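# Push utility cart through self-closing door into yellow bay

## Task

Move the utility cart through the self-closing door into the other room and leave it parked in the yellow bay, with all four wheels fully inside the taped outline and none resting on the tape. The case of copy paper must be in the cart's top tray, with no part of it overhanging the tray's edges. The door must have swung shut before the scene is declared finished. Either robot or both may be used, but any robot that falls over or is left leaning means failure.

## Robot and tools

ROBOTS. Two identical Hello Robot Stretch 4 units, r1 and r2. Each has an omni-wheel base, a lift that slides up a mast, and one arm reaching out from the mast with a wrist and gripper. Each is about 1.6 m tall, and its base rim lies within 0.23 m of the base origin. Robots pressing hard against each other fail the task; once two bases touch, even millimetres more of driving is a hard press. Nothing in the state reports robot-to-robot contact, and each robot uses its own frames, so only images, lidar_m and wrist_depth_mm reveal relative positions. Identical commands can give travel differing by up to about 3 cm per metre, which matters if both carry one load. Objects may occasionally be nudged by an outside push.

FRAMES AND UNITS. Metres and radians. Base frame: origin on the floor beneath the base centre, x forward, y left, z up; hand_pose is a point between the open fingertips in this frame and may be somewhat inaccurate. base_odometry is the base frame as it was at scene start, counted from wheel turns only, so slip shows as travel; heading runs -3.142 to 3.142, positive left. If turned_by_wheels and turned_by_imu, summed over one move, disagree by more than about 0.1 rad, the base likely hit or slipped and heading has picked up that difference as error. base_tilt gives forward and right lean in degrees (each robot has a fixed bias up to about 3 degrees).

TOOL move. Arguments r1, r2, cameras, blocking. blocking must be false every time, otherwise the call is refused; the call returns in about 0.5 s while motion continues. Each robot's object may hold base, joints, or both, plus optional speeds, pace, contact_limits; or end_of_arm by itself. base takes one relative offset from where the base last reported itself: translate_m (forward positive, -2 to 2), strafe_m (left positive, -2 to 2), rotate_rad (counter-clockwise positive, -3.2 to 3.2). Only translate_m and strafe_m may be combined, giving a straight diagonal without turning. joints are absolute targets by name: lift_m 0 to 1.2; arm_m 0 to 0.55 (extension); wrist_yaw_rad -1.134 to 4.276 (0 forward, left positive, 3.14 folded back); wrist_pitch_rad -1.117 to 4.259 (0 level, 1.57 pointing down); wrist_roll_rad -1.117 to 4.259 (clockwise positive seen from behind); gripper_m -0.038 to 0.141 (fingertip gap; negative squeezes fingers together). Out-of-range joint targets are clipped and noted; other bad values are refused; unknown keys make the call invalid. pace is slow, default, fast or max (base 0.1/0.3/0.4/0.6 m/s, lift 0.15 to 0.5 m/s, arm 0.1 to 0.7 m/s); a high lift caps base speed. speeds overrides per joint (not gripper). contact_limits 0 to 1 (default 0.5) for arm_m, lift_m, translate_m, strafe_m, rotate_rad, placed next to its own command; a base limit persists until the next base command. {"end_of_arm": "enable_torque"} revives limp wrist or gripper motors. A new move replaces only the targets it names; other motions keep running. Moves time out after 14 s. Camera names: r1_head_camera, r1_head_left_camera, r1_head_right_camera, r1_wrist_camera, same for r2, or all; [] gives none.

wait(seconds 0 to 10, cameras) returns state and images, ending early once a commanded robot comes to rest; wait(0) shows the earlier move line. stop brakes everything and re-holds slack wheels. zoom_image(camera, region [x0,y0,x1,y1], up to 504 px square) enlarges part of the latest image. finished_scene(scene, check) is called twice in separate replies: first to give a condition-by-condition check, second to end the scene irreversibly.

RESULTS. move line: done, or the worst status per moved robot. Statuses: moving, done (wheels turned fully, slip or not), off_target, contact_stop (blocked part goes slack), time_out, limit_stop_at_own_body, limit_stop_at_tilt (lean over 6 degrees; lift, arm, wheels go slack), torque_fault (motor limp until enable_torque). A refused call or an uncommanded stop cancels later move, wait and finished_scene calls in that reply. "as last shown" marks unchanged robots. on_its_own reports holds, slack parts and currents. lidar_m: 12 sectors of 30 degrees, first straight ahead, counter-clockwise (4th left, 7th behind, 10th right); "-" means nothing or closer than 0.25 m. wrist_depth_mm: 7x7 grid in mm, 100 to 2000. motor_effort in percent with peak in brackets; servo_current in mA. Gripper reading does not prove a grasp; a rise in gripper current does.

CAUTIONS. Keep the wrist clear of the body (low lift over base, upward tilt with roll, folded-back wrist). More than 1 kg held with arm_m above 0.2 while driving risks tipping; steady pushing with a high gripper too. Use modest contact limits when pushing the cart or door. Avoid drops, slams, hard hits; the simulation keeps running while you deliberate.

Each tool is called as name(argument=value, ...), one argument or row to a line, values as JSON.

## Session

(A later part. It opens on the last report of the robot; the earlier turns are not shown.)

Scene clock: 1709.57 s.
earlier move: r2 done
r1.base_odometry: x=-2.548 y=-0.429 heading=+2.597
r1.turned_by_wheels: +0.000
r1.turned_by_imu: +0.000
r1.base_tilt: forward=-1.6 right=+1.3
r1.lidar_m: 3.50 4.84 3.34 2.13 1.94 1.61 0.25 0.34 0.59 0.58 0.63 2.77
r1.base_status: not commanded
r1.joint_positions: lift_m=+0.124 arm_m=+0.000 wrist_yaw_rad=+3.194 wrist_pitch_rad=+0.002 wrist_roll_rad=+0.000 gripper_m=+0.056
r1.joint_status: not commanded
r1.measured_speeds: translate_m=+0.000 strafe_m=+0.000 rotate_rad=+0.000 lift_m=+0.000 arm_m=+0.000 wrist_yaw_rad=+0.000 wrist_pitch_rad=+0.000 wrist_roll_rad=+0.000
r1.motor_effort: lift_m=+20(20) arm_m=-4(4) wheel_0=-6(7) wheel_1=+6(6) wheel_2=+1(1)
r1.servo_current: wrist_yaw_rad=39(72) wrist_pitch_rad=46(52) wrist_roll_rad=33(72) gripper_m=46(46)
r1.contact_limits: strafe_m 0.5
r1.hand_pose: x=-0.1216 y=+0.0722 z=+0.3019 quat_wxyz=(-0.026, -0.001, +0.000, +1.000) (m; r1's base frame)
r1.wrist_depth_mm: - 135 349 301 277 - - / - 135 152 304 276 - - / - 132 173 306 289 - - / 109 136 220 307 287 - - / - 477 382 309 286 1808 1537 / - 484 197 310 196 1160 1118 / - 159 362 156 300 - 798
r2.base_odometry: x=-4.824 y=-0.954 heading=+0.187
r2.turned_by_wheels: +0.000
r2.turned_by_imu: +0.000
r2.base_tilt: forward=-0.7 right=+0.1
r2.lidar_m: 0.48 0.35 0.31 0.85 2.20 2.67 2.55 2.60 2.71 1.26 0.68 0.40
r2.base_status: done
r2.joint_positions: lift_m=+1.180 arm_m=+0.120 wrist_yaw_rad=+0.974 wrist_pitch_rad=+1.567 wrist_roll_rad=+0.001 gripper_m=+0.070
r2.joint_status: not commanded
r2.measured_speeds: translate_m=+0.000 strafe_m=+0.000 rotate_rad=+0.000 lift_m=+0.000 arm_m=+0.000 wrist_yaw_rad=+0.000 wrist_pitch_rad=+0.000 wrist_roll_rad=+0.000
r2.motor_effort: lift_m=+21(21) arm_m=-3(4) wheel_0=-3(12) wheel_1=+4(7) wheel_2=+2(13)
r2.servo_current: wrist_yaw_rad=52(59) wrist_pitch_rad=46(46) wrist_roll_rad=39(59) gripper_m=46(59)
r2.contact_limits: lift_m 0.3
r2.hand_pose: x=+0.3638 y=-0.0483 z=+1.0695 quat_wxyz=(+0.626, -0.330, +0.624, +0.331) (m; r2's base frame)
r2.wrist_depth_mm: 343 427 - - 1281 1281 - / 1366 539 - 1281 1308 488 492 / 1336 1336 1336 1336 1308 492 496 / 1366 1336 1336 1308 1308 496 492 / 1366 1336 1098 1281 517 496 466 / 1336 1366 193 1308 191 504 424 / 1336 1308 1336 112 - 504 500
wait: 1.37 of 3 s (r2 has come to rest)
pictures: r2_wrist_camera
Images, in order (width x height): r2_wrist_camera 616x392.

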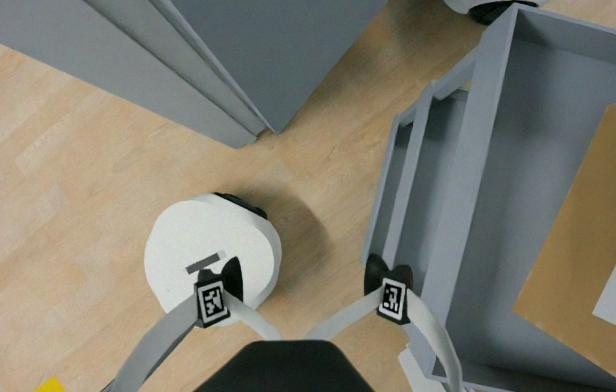

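move(
  blocking=false,
  r2={"base": {"translate_m": 0.0, "strafe_m": -0.036}, "joints": {"arm_m": 0.506, "wrist_yaw_rad": 2.325}, "contact_limits": {"arm_m": 0.2}, "pace": "default"},
  cameras=[],
)

wait(
  seconds=3,
  cameras=["r2_wrist_camera", "r2_head_camera"],
)

Scene clock: 1740.73 s.
move: r2 moving
r1.base_odometry: x=-2.548 y=-0.429 heading=+2.597
r1.turned_by_wheels: +0.000
r1.turned_by_imu: +0.000
r1.base_tilt: forward=-1.6 right=+1.3
r1.lidar_m: 3.47 4.83 3.30 2.14 1.93 1.57 0.25 0.35 0.58 0.55 0.68 2.79
r1.base_status: not commanded
r1.joint_positions: lift_m=+0.124 arm_m=+0.000 wrist_yaw_rad=+3.194 wrist_pitch_rad=+0.002 wrist_roll_rad=+0.000 gripper_m=+0.056
r1.joint_status: not commanded
r1.measured_speeds: translate_m=+0.000 strafe_m=+0.000 rotate_rad=+0.000 lift_m=+0.000 arm_m=+0.000 wrist_yaw_rad=+0.000 wrist_pitch_rad=+0.000 wrist_roll_rad=+0.000
r1.motor_effort: lift_m=+20(20) arm_m=-4(4) wheel_0=-7(7) wheel_1=+6(6) wheel_2=+1(1)
r1.servo_current: wrist_yaw_rad=39(59) wrist_pitch_rad=39(46) wrist_roll_rad=39(65) gripper_m=46(46)
r1.contact_limits: strafe_m 0.5
r1.hand_pose: x=-0.1216 y=+0.0722 z=+0.3019 quat_wxyz=(-0.026, -0.001, +0.000, +1.000) (m; r1's base frame)
r1.wrist_depth_mm: - 135 351 301 277 - - / - 135 152 304 277 - - / - 132 174 304 287 - - / 109 136 220 307 287 - - / - 477 382 309 287 1808 1537 / - 484 196 309 196 1160 1118 / - 159 362 156 300 - 798
r2.base_odometry: x=-4.818 y=-0.984 heading=+0.187
r2.turned_by_wheels: +0.000
r2.turned_by_imu: +0.000
r2.base_tilt: forward=-0.7 right=+0.1
r2.lidar_m: 0.49 0.39 0.35 0.85 2.25 2.68 2.55 2.60 2.64 1.27 0.65 0.41
r2.base_status: translate_m moving; strafe_m moving
r2.joint_positions: lift_m=+1.180 arm_m=+0.171 wrist_yaw_rad=+1.536 wrist_pitch_rad=+1.567 wrist_roll_rad=+0.001 gripper_m=+0.070
r2.joint_status: arm_m moving; wrist_yaw_rad moving
r2.measured_speeds: translate_m=+0.000 strafe_m=-0.061 rotate_rad=+0.002 lift_m=+0.000 arm_m=+0.195 wrist_yaw_rad=+1.721 wrist_pitch_rad=+0.000 wrist_roll_rad=+0.000
r2.motor_effort: lift_m=+21(21) arm_m=+10(10) wheel_0=+3(12) wheel_1=-2(11) wheel_2=+0(1)
r2.servo_current: wrist_yaw_rad=111(143) wrist_pitch_rad=39(46) wrist_roll_rad=59(59) gripper_m=46(52)
r2.contact_limits: arm_m 0.2; lift_m 0.3
r2.hand_pose: x=+0.4289 y=-0.0021 z=+1.0695 quat_wxyz=(+0.510, -0.490, +0.508, +0.492) (m; r2's base frame)
r2.wrist_depth_mm: 1308 1308 521 - - - - / 1366 1336 1281 - 1308 1281 1060 / 1366 1336 1366 1281 1336 1308 1160 / 1366 1118 1098 1308 1281 496 496 / 1336 1118 1118 1336 228 500 496 / 1366 1336 192 1308 189 504 473 / 1397 1397 1336 112 512 466 407
pictures: none
No camera images: "cameras" was empty.

Scene clock: 1742.47 s.
earlier move: r2 done
r1.base_odometry: x=-2.548 y=-0.429 heading=+2.597
r1.turned_by_wheels: +0.000
r1.turned_by_imu: +0.000
r1.base_tilt: forward=-1.6 right=+1.3
r1.lidar_m: 3.47 4.84 3.30 2.12 1.93 1.63 0.25 0.35 0.57 0.58 0.67 2.78
r1.base_status: not commanded
r1.joint_positions: lift_m=+0.124 arm_m=+0.000 wrist_yaw_rad=+3.194 wrist_pitch_rad=+0.002 wrist_roll_rad=+0.000 gripper_m=+0.056
r1.joint_status: not commanded
r1.measured_speeds: translate_m=+0.000 strafe_m=+0.000 rotate_rad=+0.000 lift_m=+0.000 arm_m=+0.000 wrist_yaw_rad=+0.000 wrist_pitch_rad=+0.000 wrist_roll_rad=+0.000
r1.motor_effort: lift_m=+20(20) arm_m=-3(4) wheel_0=-7(7) wheel_1=+5(6) wheel_2=+1(1)
r1.servo_current: wrist_yaw_rad=52(72) wrist_pitch_rad=39(52) wrist_roll_rad=39(78) gripper_m=46(46)
r1.contact_limits: strafe_m 0.5
r1.hand_pose: x=-0.1216 y=+0.0722 z=+0.3019 quat_wxyz=(-0.026, -0.001, +0.000, +1.000) (m; r1's base frame)
r1.wrist_depth_mm: - 135 347 303 278 - - / - 135 152 304 277 - - / - 132 173 306 289 - - / 109 136 220 309 287 - - / - 477 382 309 287 1863 1537 / - 484 197 309 195 1138 1118 / - 160 362 156 301 - 798
r2.base_odometry: x=-4.817 y=-0.990 heading=+0.187
r2.turned_by_wheels: +0.000
r2.turned_by_imu: +0.000
r2.base_tilt: forward=-0.6 right=+0.0
r2.lidar_m: 0.48 0.40 0.35 0.86 2.24 2.69 2.55 2.61 2.62 1.27 0.63 0.41
r2.base_status: done
r2.joint_positions: lift_m=+1.180 arm_m=+0.506 wrist_yaw_rad=+2.322 wrist_pitch_rad=+1.567 wrist_roll_rad=+0.001 gripper_m=+0.070
r2.joint_status: all done
r2.measured_speeds: translate_m=+0.000 strafe_m=+0.000 rotate_rad=+0.000 lift_m=+0.000 arm_m=+0.000 wrist_yaw_rad=+0.000 wrist_pitch_rad=+0.000 wrist_roll_rad=+0.000
r2.motor_effort: lift_m=+21(21) arm_m=+7(14) wheel_0=+2(12) wheel_1=+0(11) wheel_2=+0(1)
r2.servo_current: wrist_yaw_rad=59(143) wrist_pitch_rad=46(46) wrist_roll_rad=39(59) gripper_m=52(59)
r2.contact_limits: arm_m 0.2; lift_m 0.3
r2.hand_pose: x=+0.7399 y=+0.0604 z=+1.0695 quat_wxyz=(+0.283, -0.647, +0.282, +0.649) (m; r2's base frame)
r2.wrist_depth_mm: 1308 1078 1336 - - - - / 1366 1118 1336 1308 - - - / 1336 1308 1336 1308 1308 - - / 1366 1308 1336 1308 1308 1281 - / 517 512 508 1336 1308 904 809 / 445 517 191 512 191 - - / 355 373 445 112 1336 1308 1336
wait: 1.73 of 3 s (r2 has come to rest)
pictures: r2_head_camera, r2_wrist_camera
Images, in order (width x height): r2_head_camera 420x560, r2_wrist_camera 616x392.

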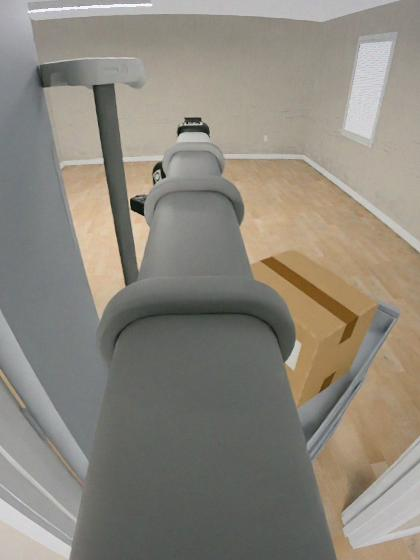

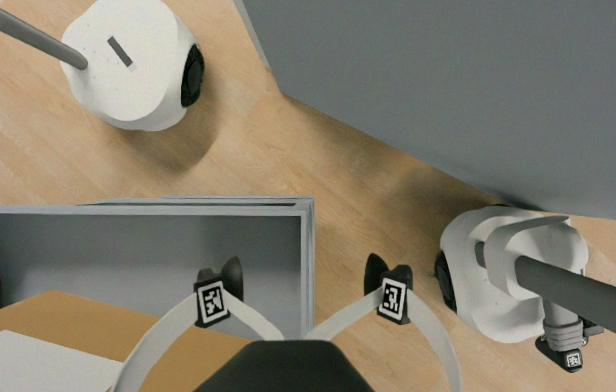

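move(
  blocking=false,
  r2={"joints": {"lift_m": 0.965}, "contact_limits": {"lift_m": 0.2}, "pace": "default"},
  cameras=[],
)

wait(
  seconds=3,
  cameras=["r2_wrist_camera"],
)

Scene clock: 1754.73 s.
move: r2 moving
r1.base_odometry: x=-2.548 y=-0.429 heading=+2.597
r1.turned_by_wheels: +0.000
r1.turned_by_imu: +0.000
r1.base_tilt: forward=-1.6 right=+1.3
r1.lidar_m: 3.46 4.83 3.29 2.13 1.92 1.62 0.25 0.33 0.54 0.57 0.67 2.81
r1.base_status: not commanded
r1.joint_positions: lift_m=+0.124 arm_m=+0.000 wrist_yaw_rad=+3.194 wrist_pitch_rad=+0.002 wrist_roll_rad=+0.000 gripper_m=+0.056
r1.joint_status: not commanded
r1.measured_speeds: translate_m=+0.000 strafe_m=+0.000 rotate_rad=+0.000 lift_m=+0.000 arm_m=+0.000 wrist_yaw_rad=+0.000 wrist_pitch_rad=+0.000 wrist_roll_rad=+0.000
r1.motor_effort: lift_m=+19(20) arm_m=-4(4) wheel_0=-7(7) wheel_1=+6(6) wheel_2=+1(1)
r1.servo_current: wrist_yaw_rad=46(72) wrist_pitch_rad=39(52) wrist_roll_rad=39(52) gripper_m=39(52)
r1.contact_limits: strafe_m 0.5
r1.hand_pose: x=-0.1216 y=+0.0722 z=+0.3019 quat_wxyz=(-0.026, -0.001, +0.000, +1.000) (m; r1's base frame)
r1.wrist_depth_mm: - 135 347 303 276 - - / - 135 152 304 276 - - / - 132 173 307 287 - - / 109 136 220 307 287 - - / - 477 382 307 287 1863 1499 / - 484 196 309 195 1160 1118 / - 160 362 156 301 - 798
r2.base_odometry: x=-4.817 y=-0.990 heading=+0.187
r2.turned_by_wheels: +0.000
r2.turned_by_imu: +0.000
r2.base_tilt: forward=-0.7 right=+0.1
r2.lidar_m: 0.49 0.37 0.33 0.84 2.23 2.70 2.53 2.60 2.64 1.28 0.67 0.43
r2.base_status: not commanded
r2.joint_positions: lift_m=+1.142 arm_m=+0.506 wrist_yaw_rad=+2.322 wrist_pitch_rad=+1.567 wrist_roll_rad=+0.001 gripper_m=+0.070
r2.joint_status: lift_m moving
r2.measured_speeds: translate_m=+0.000 strafe_m=+0.000 rotate_rad=+0.000 lift_m=-0.146 arm_m=+0.000 wrist_yaw_rad=+0.000 wrist_pitch_rad=+0.000 wrist_roll_rad=+0.000
r2.motor_effort: lift_m=+13(19) arm_m=+8(8) wheel_0=+2(3) wheel_1=-1(1) wheel_2=+0(0)
r2.servo_current: wrist_yaw_rad=46(65) wrist_pitch_rad=39(46) wrist_roll_rad=52(59) gripper_m=59(59)
r2.contact_limits: arm_m 0.2; lift_m 0.2
r2.hand_pose: x=+0.7399 y=+0.0604 z=+1.0321 quat_wxyz=(+0.283, -0.647, +0.282, +0.649) (m; r2's base frame)
r2.wrist_depth_mm: 1308 1078 1255 - - - - / 1308 1078 1281 1281 - - - / 1281 1281 1281 1281 1281 - - / 1308 1308 1281 1281 1281 1255 - / 484 480 480 1281 1281 904 778 / 462 477 192 473 189 - - / 359 375 445 112 1308 1308 904
pictures: none
No camera images: "cameras" was empty.

Scene clock: 1756.20 s.
earlier move: r2 done
r1.base_odometry: x=-2.548 y=-0.429 heading=+2.597
r1.turned_by_wheels: +0.000
r1.turned_by_imu: +0.000
r1.base_tilt: forward=-1.6 right=+1.3
r1.lidar_m: 3.48 4.84 3.32 2.13 1.94 1.62 0.25 0.31 0.57 0.58 0.67 2.78
r1.base_status: not commanded
r1.joint_positions: lift_m=+0.124 arm_m=+0.000 wrist_yaw_rad=+3.194 wrist_pitch_rad=+0.002 wrist_roll_rad=+0.000 gripper_m=+0.056
r1.joint_status: not commanded
r1.measured_speeds: translate_m=+0.000 strafe_m=+0.000 rotate_rad=+0.000 lift_m=+0.000 arm_m=+0.000 wrist_yaw_rad=+0.000 wrist_pitch_rad=+0.000 wrist_roll_rad=+0.000
r1.motor_effort: lift_m=+19(20) arm_m=-4(4) wheel_0=-6(7) wheel_1=+6(6) wheel_2=+1(1)
r1.servo_current: wrist_yaw_rad=33(72) wrist_pitch_rad=46(52) wrist_roll_rad=33(59) gripper_m=39(52)
r1.contact_limits: strafe_m 0.5
r1.hand_pose: x=-0.1216 y=+0.0722 z=+0.3019 quat_wxyz=(-0.026, -0.001, +0.000, +1.000) (m; r1's base frame)
r1.wrist_depth_mm: - 135 349 303 278 - - / - 135 151 304 277 - - / - 132 174 306 287 - - / 109 136 220 307 289 - - / - 477 382 309 286 1808 1537 / - 480 197 312 195 1138 1118 / - 159 364 156 301 - 788
r2.base_odometry: x=-4.817 y=-0.990 heading=+0.187
r2.turned_by_wheels: +0.000
r2.turned_by_imu: +0.000
r2.base_tilt: forward=-0.7 right=+0.1
r2.lidar_m: 0.50 0.38 0.37 0.84 2.24 2.67 2.52 2.61 2.66 1.26 0.65 0.41
r2.base_status: not commanded
r2.joint_positions: lift_m=+0.965 arm_m=+0.506 wrist_yaw_rad=+2.322 wrist_pitch_rad=+1.567 wrist_roll_rad=+0.001 gripper_m=+0.070
r2.joint_status: all done
r2.measured_speeds: translate_m=+0.000 strafe_m=+0.000 rotate_rad=+0.000 lift_m=+0.000 arm_m=+0.000 wrist_yaw_rad=+0.000 wrist_pitch_rad=+0.000 wrist_roll_rad=+0.000
r2.motor_effort: lift_m=+14(19) arm_m=+7(8) wheel_0=+2(3) wheel_1=+0(1) wheel_2=+0(1)
r2.servo_current: wrist_yaw_rad=39(65) wrist_pitch_rad=46(52) wrist_roll_rad=46(65) gripper_m=46(59)
r2.contact_limits: arm_m 0.2; lift_m 0.2
r2.hand_pose: x=+0.7399 y=+0.0604 z=+0.8551 quat_wxyz=(+0.283, -0.647, +0.282, +0.649) (m; r2's base frame)
r2.wrist_depth_mm: 891 878 1098 - - - - / 891 917 1098 1098 - - - / 1078 1118 1118 1118 1098 - - / 1138 1118 1098 1118 1078 1078 - / 294 293 290 1098 1118 946 683 / 297 294 194 1098 190 878 668 / 297 296 293 112 1098 1078 866
wait: 1.47 of 3 s (r2 has come to rest)
pictures: r2_wrist_camera
Images, in order (width x height): r2_wrist_camera 616x392.

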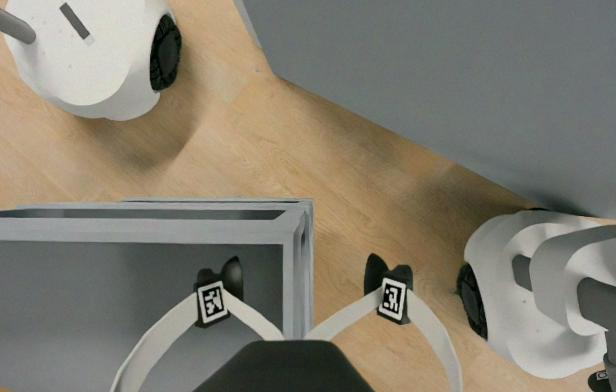

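move(
  blocking=false,
  r2={"joints": {"gripper_m": -0.02}},
  cameras=[],
)

wait(
  seconds=3,
  cameras=["r2_wrist_camera"],
)

Scene clock: 1762.17 s.
move: r2 moving
r1.base_odometry: x=-2.548 y=-0.429 heading=+2.597
r1.turned_by_wheels: +0.000
r1.turned_by_imu: +0.000
r1.base_tilt: forward=-1.6 right=+1.3
r1.lidar_m: 3.49 4.84 3.31 2.14 1.94 1.58 0.25 0.34 0.58 0.56 0.69 2.80
r1.base_status: not commanded
r1.joint_positions: lift_m=+0.124 arm_m=+0.000 wrist_yaw_rad=+3.194 wrist_pitch_rad=+0.002 wrist_roll_rad=+0.000 gripper_m=+0.056
r1.joint_status: not commanded
r1.measured_speeds: translate_m=+0.000 strafe_m=+0.000 rotate_rad=+0.000 lift_m=+0.000 arm_m=+0.000 wrist_yaw_rad=+0.000 wrist_pitch_rad=+0.000 wrist_roll_rad=+0.000
r1.motor_effort: lift_m=+20(20) arm_m=-4(4) wheel_0=-7(7) wheel_1=+6(6) wheel_2=+1(1)
r1.servo_current: wrist_yaw_rad=52(59) wrist_pitch_rad=39(46) wrist_roll_rad=39(72) gripper_m=39(46)
r1.contact_limits: strafe_m 0.5
r1.hand_pose: x=-0.1216 y=+0.0722 z=+0.3019 quat_wxyz=(-0.026, -0.001, +0.000, +1.000) (m; r1's base frame)
r1.wrist_depth_mm: - 135 349 301 278 - - / - 135 152 304 277 - - / - 132 173 307 287 - - / 109 136 220 307 287 - - / - 480 382 310 285 1808 1576 / - 484 197 310 195 1160 1118 / - 159 362 156 301 - 809
r2.base_odometry: x=-4.817 y=-0.990 heading=+0.187
r2.turned_by_wheels: +0.000
r2.turned_by_imu: +0.000
r2.base_tilt: forward=-0.7 right=+0.1
r2.lidar_m: 0.51 0.36 0.36 0.84 2.21 2.65 2.53 2.59 2.62 1.28 0.66 0.43
r2.base_status: not commanded
r2.joint_positions: lift_m=+0.965 arm_m=+0.506 wrist_yaw_rad=+2.322 wrist_pitch_rad=+1.567 wrist_roll_rad=+0.001 gripper_m=+0.051
r2.joint_status: gripper_m moving
r2.measured_speeds: translate_m=+0.000 strafe_m=+0.000 rotate_rad=+0.000 lift_m=+0.000 arm_m=+0.000 wrist_yaw_rad=+0.000 wrist_pitch_rad=+0.000 wrist_roll_rad=+0.000
r2.motor_effort: lift_m=+14(14) arm_m=+7(8) wheel_0=+2(3) wheel_1=-1(1) wheel_2=+0(0)
r2.servo_current: wrist_yaw_rad=39(65) wrist_pitch_rad=39(46) wrist_roll_rad=52(52) gripper_m=130(130)
r2.contact_limits: arm_m 0.2; lift_m 0.2
r2.hand_pose: x=+0.7399 y=+0.0604 z=+0.8551 quat_wxyz=(+0.283, -0.647, +0.282, +0.649) (m; r2's base frame)
r2.wrist_depth_mm: 878 878 1118 - - - - / 891 904 1098 1098 - - - / 1098 1118 1118 1118 1098 - - / 1098 1138 1098 1098 1078 1078 - / 294 293 290 1078 1098 960 683 / 297 294 193 289 191 878 654 / 297 296 291 112 - 1098 866
pictures: none
No camera images: "cameras" was empty.

Scene clock: 1763.30 s.
earlier move: r2 done
r1.base_odometry: x=-2.548 y=-0.429 heading=+2.597
r1.turned_by_wheels: +0.000
r1.turned_by_imu: +0.000
r1.base_tilt: forward=-1.6 right=+1.3
r1.lidar_m: 3.47 4.82 3.30 2.15 1.94 1.59 0.25 0.34 0.57 0.58 0.65 2.77
r1.base_status: not commanded
r1.joint_positions: lift_m=+0.124 arm_m=+0.000 wrist_yaw_rad=+3.194 wrist_pitch_rad=+0.002 wrist_roll_rad=+0.000 gripper_m=+0.056
r1.joint_status: not commanded
r1.measured_speeds: translate_m=+0.000 strafe_m=+0.000 rotate_rad=+0.000 lift_m=+0.000 arm_m=+0.000 wrist_yaw_rad=+0.000 wrist_pitch_rad=+0.000 wrist_roll_rad=+0.000
r1.motor_effort: lift_m=+19(20) arm_m=-4(4) wheel_0=-7(7) wheel_1=+6(6) wheel_2=+1(1)
r1.servo_current: wrist_yaw_rad=46(72) wrist_pitch_rad=39(52) wrist_roll_rad=52(72) gripper_m=39(46)
r1.contact_limits: strafe_m 0.5
r1.hand_pose: x=-0.1216 y=+0.0722 z=+0.3019 quat_wxyz=(-0.026, -0.001, +0.000, +1.000) (m; r1's base frame)
r1.wrist_depth_mm: - 135 349 301 277 - - / - 135 152 303 276 - - / - 132 174 307 289 - - / 109 135 220 307 287 - - / - 477 379 309 287 1863 1537 / - 484 197 310 196 1160 1118 / - 160 362 156 300 - 798
r2.base_odometry: x=-4.817 y=-0.990 heading=+0.187
r2.turned_by_wheels: +0.000
r2.turned_by_imu: +0.000
r2.base_tilt: forward=-0.7 right=+0.1
r2.lidar_m: 0.50 0.38 0.35 0.84 2.24 2.69 2.53 2.60 2.63 1.26 0.65 0.41
r2.base_status: not commanded
r2.joint_positions: lift_m=+0.965 arm_m=+0.506 wrist_yaw_rad=+2.322 wrist_pitch_rad=+1.567 wrist_roll_rad=+0.001 gripper_m=-0.019
r2.joint_status: all done
r2.measured_speeds: translate_m=+0.000 strafe_m=+0.000 rotate_rad=+0.000 lift_m=+0.000 arm_m=+0.000 wrist_yaw_rad=+0.000 wrist_pitch_rad=+0.000 wrist_roll_rad=+0.000
r2.motor_effort: lift_m=+16(16) arm_m=+7(8) wheel_0=+1(3) wheel_1=+0(1) wheel_2=+0(1)
r2.servo_current: wrist_yaw_rad=33(65) wrist_pitch_rad=39(46) wrist_roll_rad=52(59) gripper_m=104(189)
r2.contact_limits: arm_m 0.2; lift_m 0.2
r2.hand_pose: x=+0.7399 y=+0.0604 z=+0.8550 quat_wxyz=(+0.283, -0.647, +0.282, +0.649) (m; r2's base frame)
r2.wrist_depth_mm: 878 878 1078 - - - - / 891 904 1098 1098 - - - / 1098 1118 1118 1098 1078 - - / 1138 1098 1098 1098 1098 1060 - / 293 291 287 286 1118 960 691 / 296 290 186 204 183 891 668 / 296 291 291 112 149 - 866
wait: 1.13 of 3 s (r2 has come to rest)
pictures: r2_wrist_camera
Images, in order (width x height): r2_wrist_camera 616x392.

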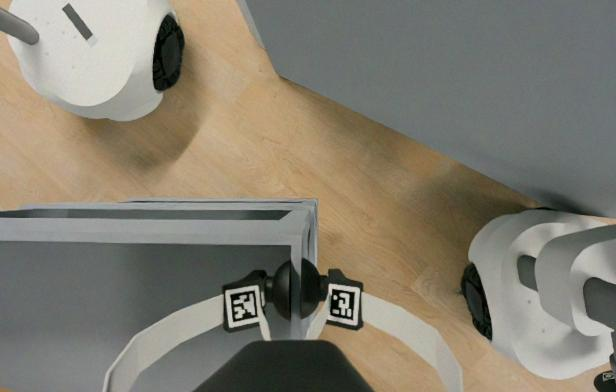

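move(
  blocking=false,
  r2={"base": {"translate_m": -0.2, "strafe_m": 0.009}, "joints": {"wrist_yaw_rad": 2.52}, "speeds": {"wrist_yaw_rad": 0.1}, "contact_limits": {"translate_m": 0.5}, "pace": "slow"},
  cameras=[],
)

wait(
  seconds=4,
  cameras=["r2_wrist_camera", "r2_head_camera"],
)

Scene clock: 1781.50 s.
move: r2 moving
r1.base_odometry: x=-2.548 y=-0.429 heading=+2.597
r1.turned_by_wheels: +0.000
r1.turned_by_imu: +0.000
r1.base_tilt: forward=-1.6 right=+1.3
r1.lidar_m: 3.45 4.82 3.28 2.15 1.93 1.63 0.25 0.31 0.57 0.57 0.69 2.79
r1.base_status: not commanded
r1.joint_positions: lift_m=+0.124 arm_m=+0.000 wrist_yaw_rad=+3.194 wrist_pitch_rad=+0.002 wrist_roll_rad=+0.000 gripper_m=+0.056
r1.joint_status: not commanded
r1.measured_speeds: translate_m=+0.000 strafe_m=+0.000 rotate_rad=+0.000 lift_m=+0.000 arm_m=+0.000 wrist_yaw_rad=+0.000 wrist_pitch_rad=+0.000 wrist_roll_rad=+0.000
r1.motor_effort: lift_m=+20(20) arm_m=-4(4) wheel_0=-7(7) wheel_1=+6(6) wheel_2=+1(1)
r1.servo_current: wrist_yaw_rad=59(65) wrist_pitch_rad=39(52) wrist_roll_rad=52(59) gripper_m=46(46)
r1.contact_limits: strafe_m 0.5
r1.hand_pose: x=-0.1216 y=+0.0722 z=+0.3019 quat_wxyz=(-0.026, -0.001, +0.000, +1.000) (m; r1's base frame)
r1.wrist_depth_mm: - 135 349 303 277 - - / - 135 152 304 276 - - / - 132 173 306 287 - - / 109 136 220 307 289 - - / - 477 379 309 286 1863 1537 / - 484 197 310 195 1160 1118 / - 160 362 156 301 - 798
r2.base_odometry: x=-4.829 y=-0.991 heading=+0.186
r2.turned_by_wheels: -0.001
r2.turned_by_imu: -0.001
r2.base_tilt: forward=-0.6 right=+0.1
r2.lidar_m: 0.50 0.40 0.35 0.86 2.24 2.66 2.52 2.58 2.65 1.28 0.66 0.45
r2.base_status: translate_m moving; strafe_m moving
r2.joint_positions: lift_m=+0.965 arm_m=+0.506 wrist_yaw_rad=+2.358 wrist_pitch_rad=+1.571 wrist_roll_rad=+0.001 gripper_m=-0.019
r2.joint_status: wrist_yaw_rad moving
r2.measured_speeds: translate_m=-0.049 strafe_m=+0.002 rotate_rad=-0.001 lift_m=+0.000 arm_m=+0.000 wrist_yaw_rad=+0.088 wrist_pitch_rad=+0.009 wrist_roll_rad=+0.000
r2.motor_effort: lift_m=+16(16) arm_m=+6(8) wheel_0=-10(14) wheel_1=-9(9) wheel_2=+7(7)
r2.servo_current: wrist_yaw_rad=52(72) wrist_pitch_rad=39(46) wrist_roll_rad=59(59) gripper_m=104(117)
r2.contact_limits: arm_m 0.2; lift_m 0.2; translate_m 0.5
r2.hand_pose: x=+0.7385 y=+0.0619 z=+0.8550 quat_wxyz=(+0.270, -0.653, +0.270, +0.653) (m; r2's base frame)
r2.wrist_depth_mm: 878 878 1098 - - - - / 904 946 1098 1098 - - - / 1118 1098 1078 1060 1098 - - / 1118 1118 1078 1098 1078 1060 - / 294 293 290 286 1098 976 707 / 296 293 189 201 185 866 654 / 298 296 294 112 - 1098 866
pictures: none
No camera images: "cameras" was empty.

Scene clock: 1784.30 s.
earlier move: r2 done
r1.base_odometry: x=-2.548 y=-0.429 heading=+2.597
r1.turned_by_wheels: +0.000
r1.turned_by_imu: +0.000
r1.base_tilt: forward=-1.6 right=+1.3
r1.lidar_m: 3.45 4.83 3.28 2.13 1.93 1.60 0.25 0.34 0.64 0.61 2.41 2.80
r1.base_status: not commanded
r1.joint_positions: lift_m=+0.124 arm_m=+0.000 wrist_yaw_rad=+3.194 wrist_pitch_rad=+0.002 wrist_roll_rad=+0.000 gripper_m=+0.056
r1.joint_status: not commanded
r1.measured_speeds: translate_m=+0.000 strafe_m=+0.000 rotate_rad=+0.000 lift_m=+0.000 arm_m=+0.000 wrist_yaw_rad=+0.000 wrist_pitch_rad=+0.000 wrist_roll_rad=+0.000
r1.motor_effort: lift_m=+19(20) arm_m=-3(4) wheel_0=-7(7) wheel_1=+6(6) wheel_2=+1(1)
r1.servo_current: wrist_yaw_rad=52(65) wrist_pitch_rad=39(52) wrist_roll_rad=46(65) gripper_m=33(46)
r1.contact_limits: strafe_m 0.5
r1.hand_pose: x=-0.1216 y=+0.0722 z=+0.3019 quat_wxyz=(-0.026, -0.001, +0.000, +1.000) (m; r1's base frame)
r1.wrist_depth_mm: - 135 349 303 277 - - / - 135 152 303 276 - - / - 132 173 304 289 - - / 109 136 220 307 286 - - / - 477 382 309 286 1863 1537 / - 484 196 310 196 1160 1118 / - 160 362 156 300 - 798
r2.base_odometry: x=-5.015 y=-1.018 heading=+0.188
r2.turned_by_wheels: +0.002
r2.turned_by_imu: +0.003
r2.base_tilt: forward=-0.6 right=+0.1
r2.lidar_m: 0.54 0.50 0.57 1.48 2.20 2.45 2.32 2.38 2.67 2.22 0.74 0.49
r2.base_status: done
r2.joint_positions: lift_m=+0.965 arm_m=+0.506 wrist_yaw_rad=+2.517 wrist_pitch_rad=+1.572 wrist_roll_rad=+0.001 gripper_m=-0.019
r2.joint_status: all done
r2.measured_speeds: translate_m=+0.000 strafe_m=+0.000 rotate_rad=+0.000 lift_m=+0.000 arm_m=+0.000 wrist_yaw_rad=+0.000 wrist_pitch_rad=+0.000 wrist_roll_rad=+0.000
r2.motor_effort: lift_m=+16(16) arm_m=+4(8) wheel_0=+3(14) wheel_1=-2(10) wheel_2=+11(14)
r2.servo_current: wrist_yaw_rad=52(117) wrist_pitch_rad=39(46) wrist_roll_rad=39(59) gripper_m=98(117)
r2.contact_limits: arm_m 0.2; lift_m 0.2; translate_m 0.5
r2.hand_pose: x=+0.7283 y=+0.0707 z=+0.8550 quat_wxyz=(+0.217, -0.673, +0.218, +0.672) (m; r2's base frame)
r2.wrist_depth_mm: 1118 891 1078 1078 - - - / 1098 1042 1078 1078 - - - / 1098 1138 1118 1098 - - - / 1160 1098 1098 1098 1078 - - / 294 293 291 214 1078 1078 - / 296 293 186 202 181 1098 1025 / 294 296 290 112 1118 976 854
wait: 2.80 of 4 s (r2 has come to rest)
pictures: r2_head_camera, r2_wrist_camera
Images, in order (width x height): r2_head_camera 420x560, r2_wrist_camera 616x392.

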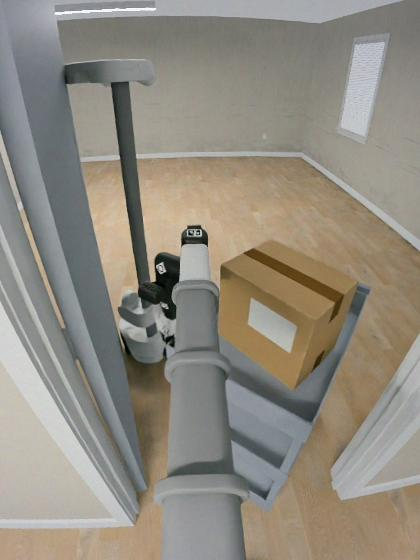

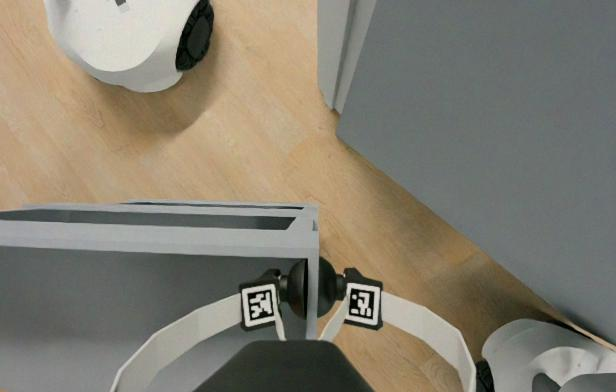

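move(
  blocking=false,
  r2={"base": {"translate_m": -0.225, "strafe_m": -0.011}, "joints": {"wrist_yaw_rad": 2.82}, "speeds": {"wrist_yaw_rad": 0.12}, "contact_limits": {"translate_m": 0.5}, "pace": "slow"},
  cameras=[],
)

wait(
  seconds=4,
  cameras=["r2_wrist_camera", "r2_head_camera"],
)

Scene clock: 1804.90 s.
move: r2 moving
r1.base_odometry: x=-2.548 y=-0.429 heading=+2.597
r1.turned_by_wheels: +0.000
r1.turned_by_imu: +0.000
r1.base_tilt: forward=-1.6 right=+1.3
r1.lidar_m: 3.49 4.83 3.31 2.15 1.92 1.59 0.25 0.29 0.65 0.62 2.39 2.78
r1.base_status: not commanded
r1.joint_positions: lift_m=+0.124 arm_m=+0.000 wrist_yaw_rad=+3.194 wrist_pitch_rad=+0.002 wrist_roll_rad=+0.000 gripper_m=+0.056
r1.joint_status: not commanded
r1.measured_speeds: translate_m=+0.000 strafe_m=+0.000 rotate_rad=+0.000 lift_m=+0.000 arm_m=+0.000 wrist_yaw_rad=+0.000 wrist_pitch_rad=+0.000 wrist_roll_rad=+0.000
r1.motor_effort: lift_m=+19(20) arm_m=-4(4) wheel_0=-7(7) wheel_1=+6(6) wheel_2=+1(1)
r1.servo_current: wrist_yaw_rad=59(65) wrist_pitch_rad=39(52) wrist_roll_rad=59(65) gripper_m=39(52)
r1.contact_limits: strafe_m 0.5
r1.hand_pose: x=-0.1216 y=+0.0722 z=+0.3019 quat_wxyz=(-0.026, -0.001, +0.000, +1.000) (m; r1's base frame)
r1.wrist_depth_mm: - 135 351 301 277 - - / - 135 152 304 277 - - / - 132 173 307 287 - - / 109 136 220 307 287 - - / - 477 382 307 286 1808 1537 / - 484 197 310 196 1160 1098 / - 160 362 156 300 - 798
r2.base_odometry: x=-5.027 y=-1.021 heading=+0.188
r2.turned_by_wheels: +0.000
r2.turned_by_imu: +0.001
r2.base_tilt: forward=-0.7 right=+0.0
r2.lidar_m: 0.52 0.52 0.63 1.53 2.19 2.45 2.31 2.39 2.64 2.27 0.77 0.47
r2.base_status: translate_m moving; strafe_m moving
r2.joint_positions: lift_m=+0.965 arm_m=+0.506 wrist_yaw_rad=+2.565 wrist_pitch_rad=+1.572 wrist_roll_rad=+0.001 gripper_m=-0.019
r2.joint_status: wrist_yaw_rad moving
r2.measured_speeds: translate_m=-0.050 strafe_m=-0.002 rotate_rad=-0.001 lift_m=+0.000 arm_m=+0.000 wrist_yaw_rad=+0.121 wrist_pitch_rad=+0.000 wrist_roll_rad=+0.000
r2.motor_effort: lift_m=+16(16) arm_m=+4(4) wheel_0=-2(7) wheel_1=-7(7) wheel_2=+15(17)
r2.servo_current: wrist_yaw_rad=39(91) wrist_pitch_rad=33(46) wrist_roll_rad=46(52) gripper_m=98(104)
r2.contact_limits: arm_m 0.2; lift_m 0.2; translate_m 0.5
r2.hand_pose: x=+0.7249 y=+0.0731 z=+0.8550 quat_wxyz=(+0.201, -0.678, +0.202, +0.677) (m; r2's base frame)
r2.wrist_depth_mm: 1118 878 1078 1098 480 - - / 1098 1098 1078 1098 - - - / 1098 1118 1098 1098 - - - / 1138 1098 1098 1098 1098 - - / 296 291 290 290 1098 1078 - / 296 294 187 202 181 1098 - / 298 294 293 112 1118 960 878
pictures: none
No camera images: "cameras" was empty.

Scene clock: 1807.93 s.
earlier move: r2 done
r1.base_odometry: x=-2.548 y=-0.429 heading=+2.597
r1.turned_by_wheels: +0.000
r1.turned_by_imu: +0.000
r1.base_tilt: forward=-1.6 right=+1.3
r1.lidar_m: 3.45 4.85 3.31 2.12 1.90 1.60 0.25 0.33 0.67 0.63 2.40 2.78
r1.base_status: not commanded
r1.joint_positions: lift_m=+0.124 arm_m=+0.000 wrist_yaw_rad=+3.194 wrist_pitch_rad=+0.002 wrist_roll_rad=+0.000 gripper_m=+0.056
r1.joint_status: not commanded
r1.measured_speeds: translate_m=+0.000 strafe_m=+0.000 rotate_rad=+0.000 lift_m=+0.000 arm_m=+0.000 wrist_yaw_rad=+0.000 wrist_pitch_rad=+0.000 wrist_roll_rad=+0.000
r1.motor_effort: lift_m=+20(20) arm_m=-4(4) wheel_0=-6(7) wheel_1=+6(6) wheel_2=+1(1)
r1.servo_current: wrist_yaw_rad=52(72) wrist_pitch_rad=39(52) wrist_roll_rad=46(72) gripper_m=39(52)
r1.contact_limits: strafe_m 0.5
r1.hand_pose: x=-0.1216 y=+0.0722 z=+0.3019 quat_wxyz=(-0.026, -0.001, +0.000, +1.000) (m; r1's base frame)
r1.wrist_depth_mm: - 135 349 303 277 - - / - 135 152 304 277 - - / - 132 173 306 289 - - / 109 136 220 307 286 - - / - 477 379 309 287 1756 1537 / - 480 197 310 196 1160 1098 / - 159 362 156 300 - 798
r2.base_odometry: x=-5.234 y=-1.071 heading=+0.188
r2.turned_by_wheels: +0.000
r2.turned_by_imu: +0.001
r2.base_tilt: forward=-0.7 right=+0.1
r2.lidar_m: 0.58 0.70 0.88 2.14 2.21 2.21 2.09 2.16 2.64 2.54 0.99 0.55
r2.base_status: done
r2.joint_positions: lift_m=+0.965 arm_m=+0.506 wrist_yaw_rad=+2.814 wrist_pitch_rad=+1.572 wrist_roll_rad=+0.001 gripper_m=-0.019
r2.joint_status: all done
r2.measured_speeds: translate_m=+0.000 strafe_m=+0.000 rotate_rad=+0.000 lift_m=+0.000 arm_m=+0.000 wrist_yaw_rad=+0.000 wrist_pitch_rad=+0.000 wrist_roll_rad=+0.000
r2.motor_effort: lift_m=+16(16) arm_m=+4(4) wheel_0=-1(7) wheel_1=-5(8) wheel_2=+8(17)
r2.servo_current: wrist_yaw_rad=52(104) wrist_pitch_rad=39(46) wrist_roll_rad=46(59) gripper_m=98(104)
r2.contact_limits: arm_m 0.2; lift_m 0.2; translate_m 0.5
r2.hand_pose: x=+0.7054 y=+0.0827 z=+0.8550 quat_wxyz=(+0.116, -0.698, +0.116, +0.697) (m; r2's base frame)
r2.wrist_depth_mm: 1118 1098 946 1098 1060 1078 1078 / 1118 1098 1078 1078 1078 1078 1060 / 1118 1098 1078 1078 1078 496 296 / 1118 1138 1118 1118 1078 459 - / 294 294 290 290 1098 - 338 / 298 294 186 202 183 - - / 296 294 291 112 1118 1118 -
wait: 3.03 of 4 s (r2 has come to rest)
pictures: r2_head_camera, r2_wrist_camera
Images, in order (width x height): r2_head_camera 420x560, r2_wrist_camera 616x392.

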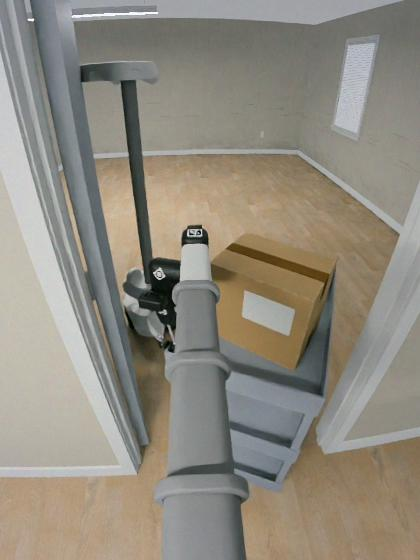

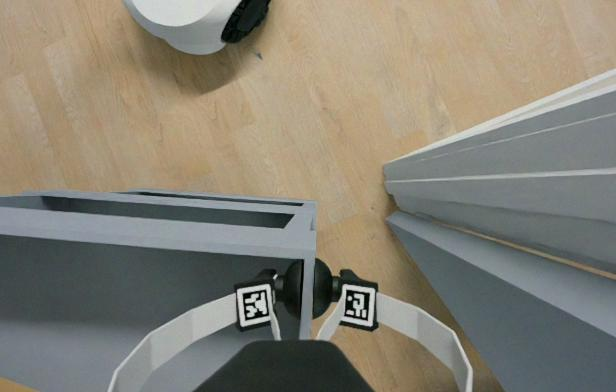

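move(
  blocking=false,
  r2={"base": {"translate_m": -0.271, "strafe_m": -0.018}, "joints": {"wrist_yaw_rad": 3.12}, "speeds": {"wrist_yaw_rad": 0.1}, "contact_limits": {"translate_m": 0.5}, "pace": "slow"},
  cameras=[],
)

wait(
  seconds=4.5,
  cameras=["r2_wrist_camera", "r2_head_camera"],
)

Scene clock: 1840.13 s.
move: r2 moving
r1.base_odometry: x=-2.548 y=-0.429 heading=+2.597
r1.turned_by_wheels: +0.000
r1.turned_by_imu: +0.000
r1.base_tilt: forward=-1.6 right=+1.3
r1.lidar_m: 3.46 4.84 3.34 2.12 1.92 1.61 0.25 0.34 0.67 0.63 2.40 2.79
r1.base_status: not commanded
r1.joint_positions: lift_m=+0.124 arm_m=+0.000 wrist_yaw_rad=+3.194 wrist_pitch_rad=+0.002 wrist_roll_rad=+0.000 gripper_m=+0.056
r1.joint_status: not commanded
r1.measured_speeds: translate_m=+0.000 strafe_m=+0.000 rotate_rad=+0.000 lift_m=+0.000 arm_m=+0.000 wrist_yaw_rad=+0.000 wrist_pitch_rad=+0.000 wrist_roll_rad=+0.000
r1.motor_effort: lift_m=+20(20) arm_m=-4(4) wheel_0=-7(7) wheel_1=+5(6) wheel_2=+1(1)
r1.servo_current: wrist_yaw_rad=52(52) wrist_pitch_rad=39(52) wrist_roll_rad=65(65) gripper_m=33(46)
r1.contact_limits: strafe_m 0.5
r1.hand_pose: x=-0.1216 y=+0.0722 z=+0.3019 quat_wxyz=(-0.026, -0.001, +0.000, +1.000) (m; r1's base frame)
r1.wrist_depth_mm: - 135 347 303 277 - - / - 135 152 306 276 - - / - 132 174 304 287 - - / 109 136 220 307 287 - - / - 477 382 309 286 1863 1537 / - 484 196 310 195 1138 1118 / - 160 364 156 301 - 788
r2.base_odometry: x=-5.246 y=-1.074 heading=+0.188
r2.turned_by_wheels: +0.000
r2.turned_by_imu: +0.001
r2.base_tilt: forward=-0.6 right=+0.0
r2.lidar_m: 0.59 0.73 0.94 2.15 2.23 2.23 2.07 2.14 2.64 2.53 1.01 0.54
r2.base_status: translate_m moving; strafe_m moving
r2.joint_positions: lift_m=+0.965 arm_m=+0.506 wrist_yaw_rad=+2.853 wrist_pitch_rad=+1.572 wrist_roll_rad=+0.001 gripper_m=-0.019
r2.joint_status: wrist_yaw_rad moving
r2.measured_speeds: translate_m=-0.049 strafe_m=-0.004 rotate_rad=+0.001 lift_m=+0.000 arm_m=+0.000 wrist_yaw_rad=+0.108 wrist_pitch_rad=+0.000 wrist_roll_rad=+0.000
r2.motor_effort: lift_m=+16(16) arm_m=+4(4) wheel_0=-6(7) wheel_1=-7(9) wheel_2=+12(13)
r2.servo_current: wrist_yaw_rad=98(98) wrist_pitch_rad=39(52) wrist_roll_rad=39(52) gripper_m=98(104)
r2.contact_limits: arm_m 0.2; lift_m 0.2; translate_m 0.5
r2.hand_pose: x=+0.7022 y=+0.0837 z=+0.8550 quat_wxyz=(+0.102, -0.700, +0.102, +0.699) (m; r2's base frame)
r2.wrist_depth_mm: 1118 1098 1008 1060 1078 1078 1060 / 1118 1078 1078 1098 1078 1042 1060 / 1098 1098 1098 1078 1078 1060 - / 1118 1098 1098 1078 1098 449 - / 294 293 290 289 1098 466 357 / 297 293 186 202 182 - - / 297 296 293 112 1098 831 -
pictures: none
No camera images: "cameras" was empty.

Scene clock: 1843.63 s.
earlier move: r2 done
r1.base_odometry: x=-2.548 y=-0.429 heading=+2.597
r1.turned_by_wheels: +0.000
r1.turned_by_imu: +0.000
r1.base_tilt: forward=-1.6 right=+1.3
r1.lidar_m: 3.45 4.84 3.29 2.14 1.94 1.60 0.25 0.34 0.78 0.94 2.42 2.80
r1.base_status: not commanded
r1.joint_positions: lift_m=+0.124 arm_m=+0.000 wrist_yaw_rad=+3.194 wrist_pitch_rad=+0.002 wrist_roll_rad=+0.000 gripper_m=+0.056
r1.joint_status: not commanded
r1.measured_speeds: translate_m=+0.000 strafe_m=+0.000 rotate_rad=+0.000 lift_m=+0.000 arm_m=+0.000 wrist_yaw_rad=+0.000 wrist_pitch_rad=+0.000 wrist_roll_rad=+0.000
r1.motor_effort: lift_m=+20(20) arm_m=-4(4) wheel_0=-7(7) wheel_1=+6(6) wheel_2=+1(1)
r1.servo_current: wrist_yaw_rad=46(72) wrist_pitch_rad=39(52) wrist_roll_rad=46(72) gripper_m=39(52)
r1.contact_limits: strafe_m 0.5
r1.hand_pose: x=-0.1216 y=+0.0722 z=+0.3019 quat_wxyz=(-0.026, -0.001, +0.000, +1.000) (m; r1's base frame)
r1.wrist_depth_mm: - 135 347 301 277 - - / - 135 153 304 276 - - / - 132 173 307 289 - - / 109 136 220 306 287 - - / - 477 382 310 286 1863 1537 / - 484 196 309 196 1138 1098 / - 159 364 156 298 - 798
r2.base_odometry: x=-5.497 y=-1.139 heading=+0.188
r2.turned_by_wheels: -0.001
r2.turned_by_imu: +0.000
r2.base_tilt: forward=-0.7 right=+0.0
r2.lidar_m: 0.60 0.97 1.27 2.13 2.21 1.96 1.83 1.89 2.50 2.52 1.39 0.61
r2.base_status: done
r2.joint_positions: lift_m=+0.965 arm_m=+0.506 wrist_yaw_rad=+3.113 wrist_pitch_rad=+1.572 wrist_roll_rad=+0.001 gripper_m=-0.019
r2.joint_status: all done
r2.measured_speeds: translate_m=+0.000 strafe_m=+0.000 rotate_rad=+0.000 lift_m=+0.000 arm_m=+0.000 wrist_yaw_rad=+0.000 wrist_pitch_rad=+0.000 wrist_roll_rad=+0.000
r2.motor_effort: lift_m=+16(16) arm_m=+4(4) wheel_0=-6(10) wheel_1=-5(9) wheel_2=+4(13)
r2.servo_current: wrist_yaw_rad=59(104) wrist_pitch_rad=39(52) wrist_roll_rad=39(59) gripper_m=98(104)
r2.contact_limits: arm_m 0.2; lift_m 0.2; translate_m 0.5
r2.hand_pose: x=+0.6798 y=+0.0874 z=+0.8550 quat_wxyz=(+0.011, -0.708, +0.011, +0.707) (m; r2's base frame)
r2.wrist_depth_mm: 1118 1098 1098 1078 1078 1042 1060 / 1118 1078 1098 1078 1098 1078 1060 / 1118 1138 1098 1078 1078 1078 1060 / 1118 1118 1098 1078 1078 1078 1078 / 294 294 291 290 1098 1098 1098 / 296 294 186 202 182 - - / 297 294 294 112 - - -
wait: 3.50 of 4.5 s (r2 has come to rest)
pictures: r2_head_camera, r2_wrist_camera
Images, in order (width x height): r2_head_camera 420x560, r2_wrist_camera 616x392.

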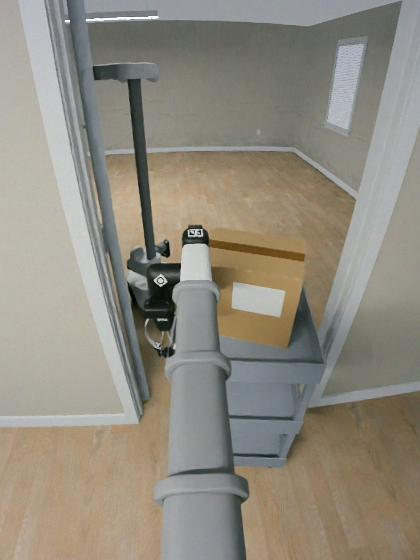

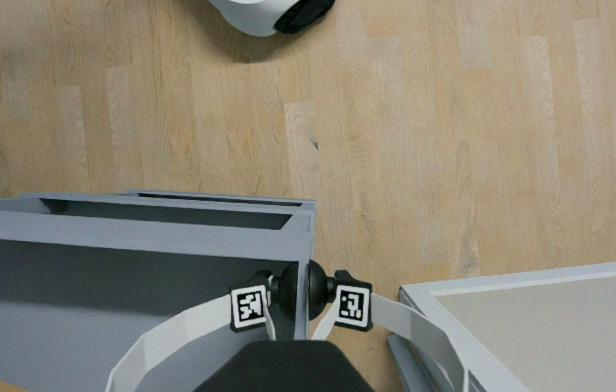

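move(
  blocking=false,
  cameras=["r2_wrist_camera", "r2_head_camera", "r1_head_left_camera"],
)

Scene clock: 1870.30 s.
r1.base_odometry: x=-2.548 y=-0.429 heading=+2.597
r1.turned_by_wheels: +0.000
r1.turned_by_imu: +0.000
r1.base_tilt: forward=-1.6 right=+1.3
r1.lidar_m: 3.45 4.84 3.31 2.10 1.93 1.64 0.25 0.35 0.74 0.92 2.43 2.79
r1.base_status: not commanded
r1.joint_positions: lift_m=+0.124 arm_m=+0.000 wrist_yaw_rad=+3.194 wrist_pitch_rad=+0.002 wrist_roll_rad=+0.000 gripper_m=+0.056
r1.joint_status: not commanded
r1.measured_speeds: translate_m=+0.000 strafe_m=+0.000 rotate_rad=+0.000 lift_m=+0.000 arm_m=+0.000 wrist_yaw_rad=+0.000 wrist_pitch_rad=+0.000 wrist_roll_rad=+0.000
r1.motor_effort: lift_m=+20(20) arm_m=-4(4) wheel_0=-7(7) wheel_1=+6(6) wheel_2=+1(1)
r1.servo_current: wrist_yaw_rad=46(72) wrist_pitch_rad=46(52) wrist_roll_rad=46(72) gripper_m=46(52)
r1.contact_limits: strafe_m 0.5
r1.hand_pose: x=-0.1216 y=+0.0722 z=+0.3019 quat_wxyz=(-0.026, -0.001, +0.000, +1.000) (m; r1's base frame)
r1.wrist_depth_mm: - 135 349 303 278 - - / - 135 152 306 277 - - / - 132 174 306 289 - - / 109 135 220 307 287 - - / - 477 382 307 286 1808 1537 / - 484 196 310 196 1160 1118 / - 160 359 156 301 - 798
r2.base_odometry: x=-5.497 y=-1.139 heading=+0.188
r2.turned_by_wheels: +0.000
r2.turned_by_imu: +0.000
r2.base_tilt: forward=-0.7 right=+0.1
r2.lidar_m: 0.60 0.97 1.26 2.14 2.22 1.93 1.83 1.89 2.53 2.52 1.41 0.62
r2.base_status: done
r2.joint_positions: lift_m=+0.965 arm_m=+0.506 wrist_yaw_rad=+3.113 wrist_pitch_rad=+1.572 wrist_roll_rad=+0.001 gripper_m=-0.019
r2.joint_status: all done
r2.measured_speeds: translate_m=+0.000 strafe_m=+0.000 rotate_rad=+0.000 lift_m=+0.000 arm_m=+0.000 wrist_yaw_rad=+0.000 wrist_pitch_rad=+0.000 wrist_roll_rad=+0.000
r2.motor_effort: lift_m=+16(16) arm_m=+4(4) wheel_0=-6(10) wheel_1=-5(9) wheel_2=+4(13)
r2.servo_current: wrist_yaw_rad=65(104) wrist_pitch_rad=39(52) wrist_roll_rad=33(59) gripper_m=98(104)
r2.contact_limits: arm_m 0.2; lift_m 0.2; translate_m 0.5
r2.hand_pose: x=+0.6798 y=+0.0874 z=+0.8550 quat_wxyz=(+0.011, -0.708, +0.011, +0.707) (m; r2's base frame)
r2.wrist_depth_mm: 1098 1098 1078 1098 1060 1078 1060 / 1138 1098 1098 1060 1078 1060 1060 / 1118 1098 1098 1078 1078 1060 1060 / 1118 1118 1118 1078 1118 1078 1098 / 294 293 293 289 1078 1078 1060 / 297 294 186 202 182 - - / 298 296 294 112 - - -
pictures: r1_head_left_camera, r2_head_camera, r2_wrist_camera
Images, in order (width x height): r1_head_left_camera 420x672, r2_head_camera 420x560, r2_wrist_camera 616x392.

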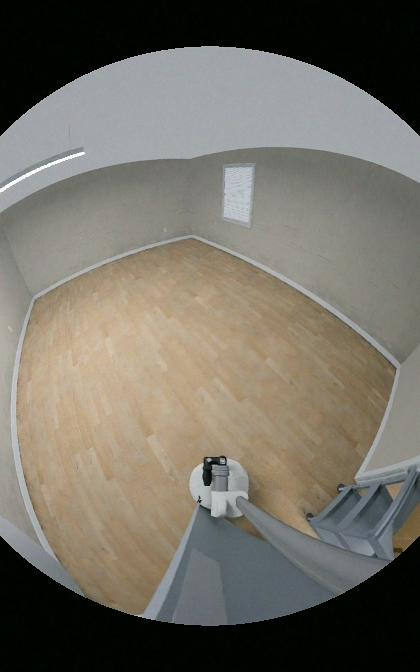

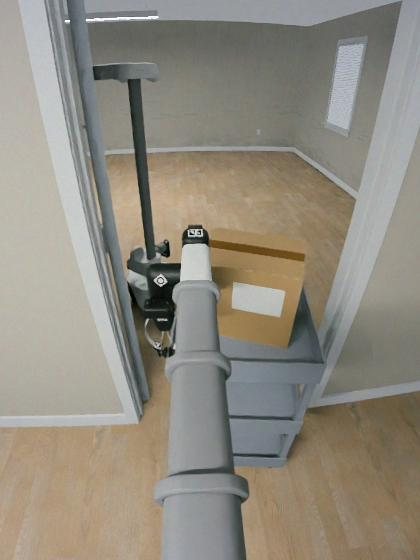

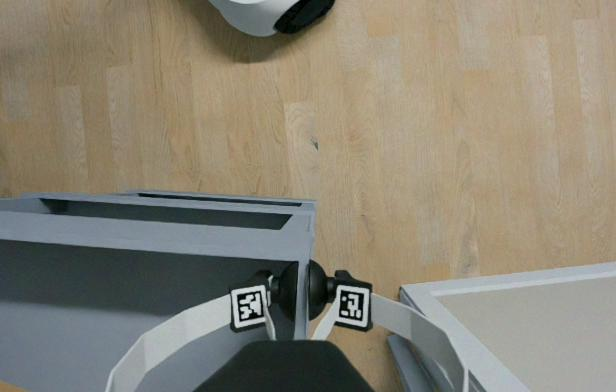

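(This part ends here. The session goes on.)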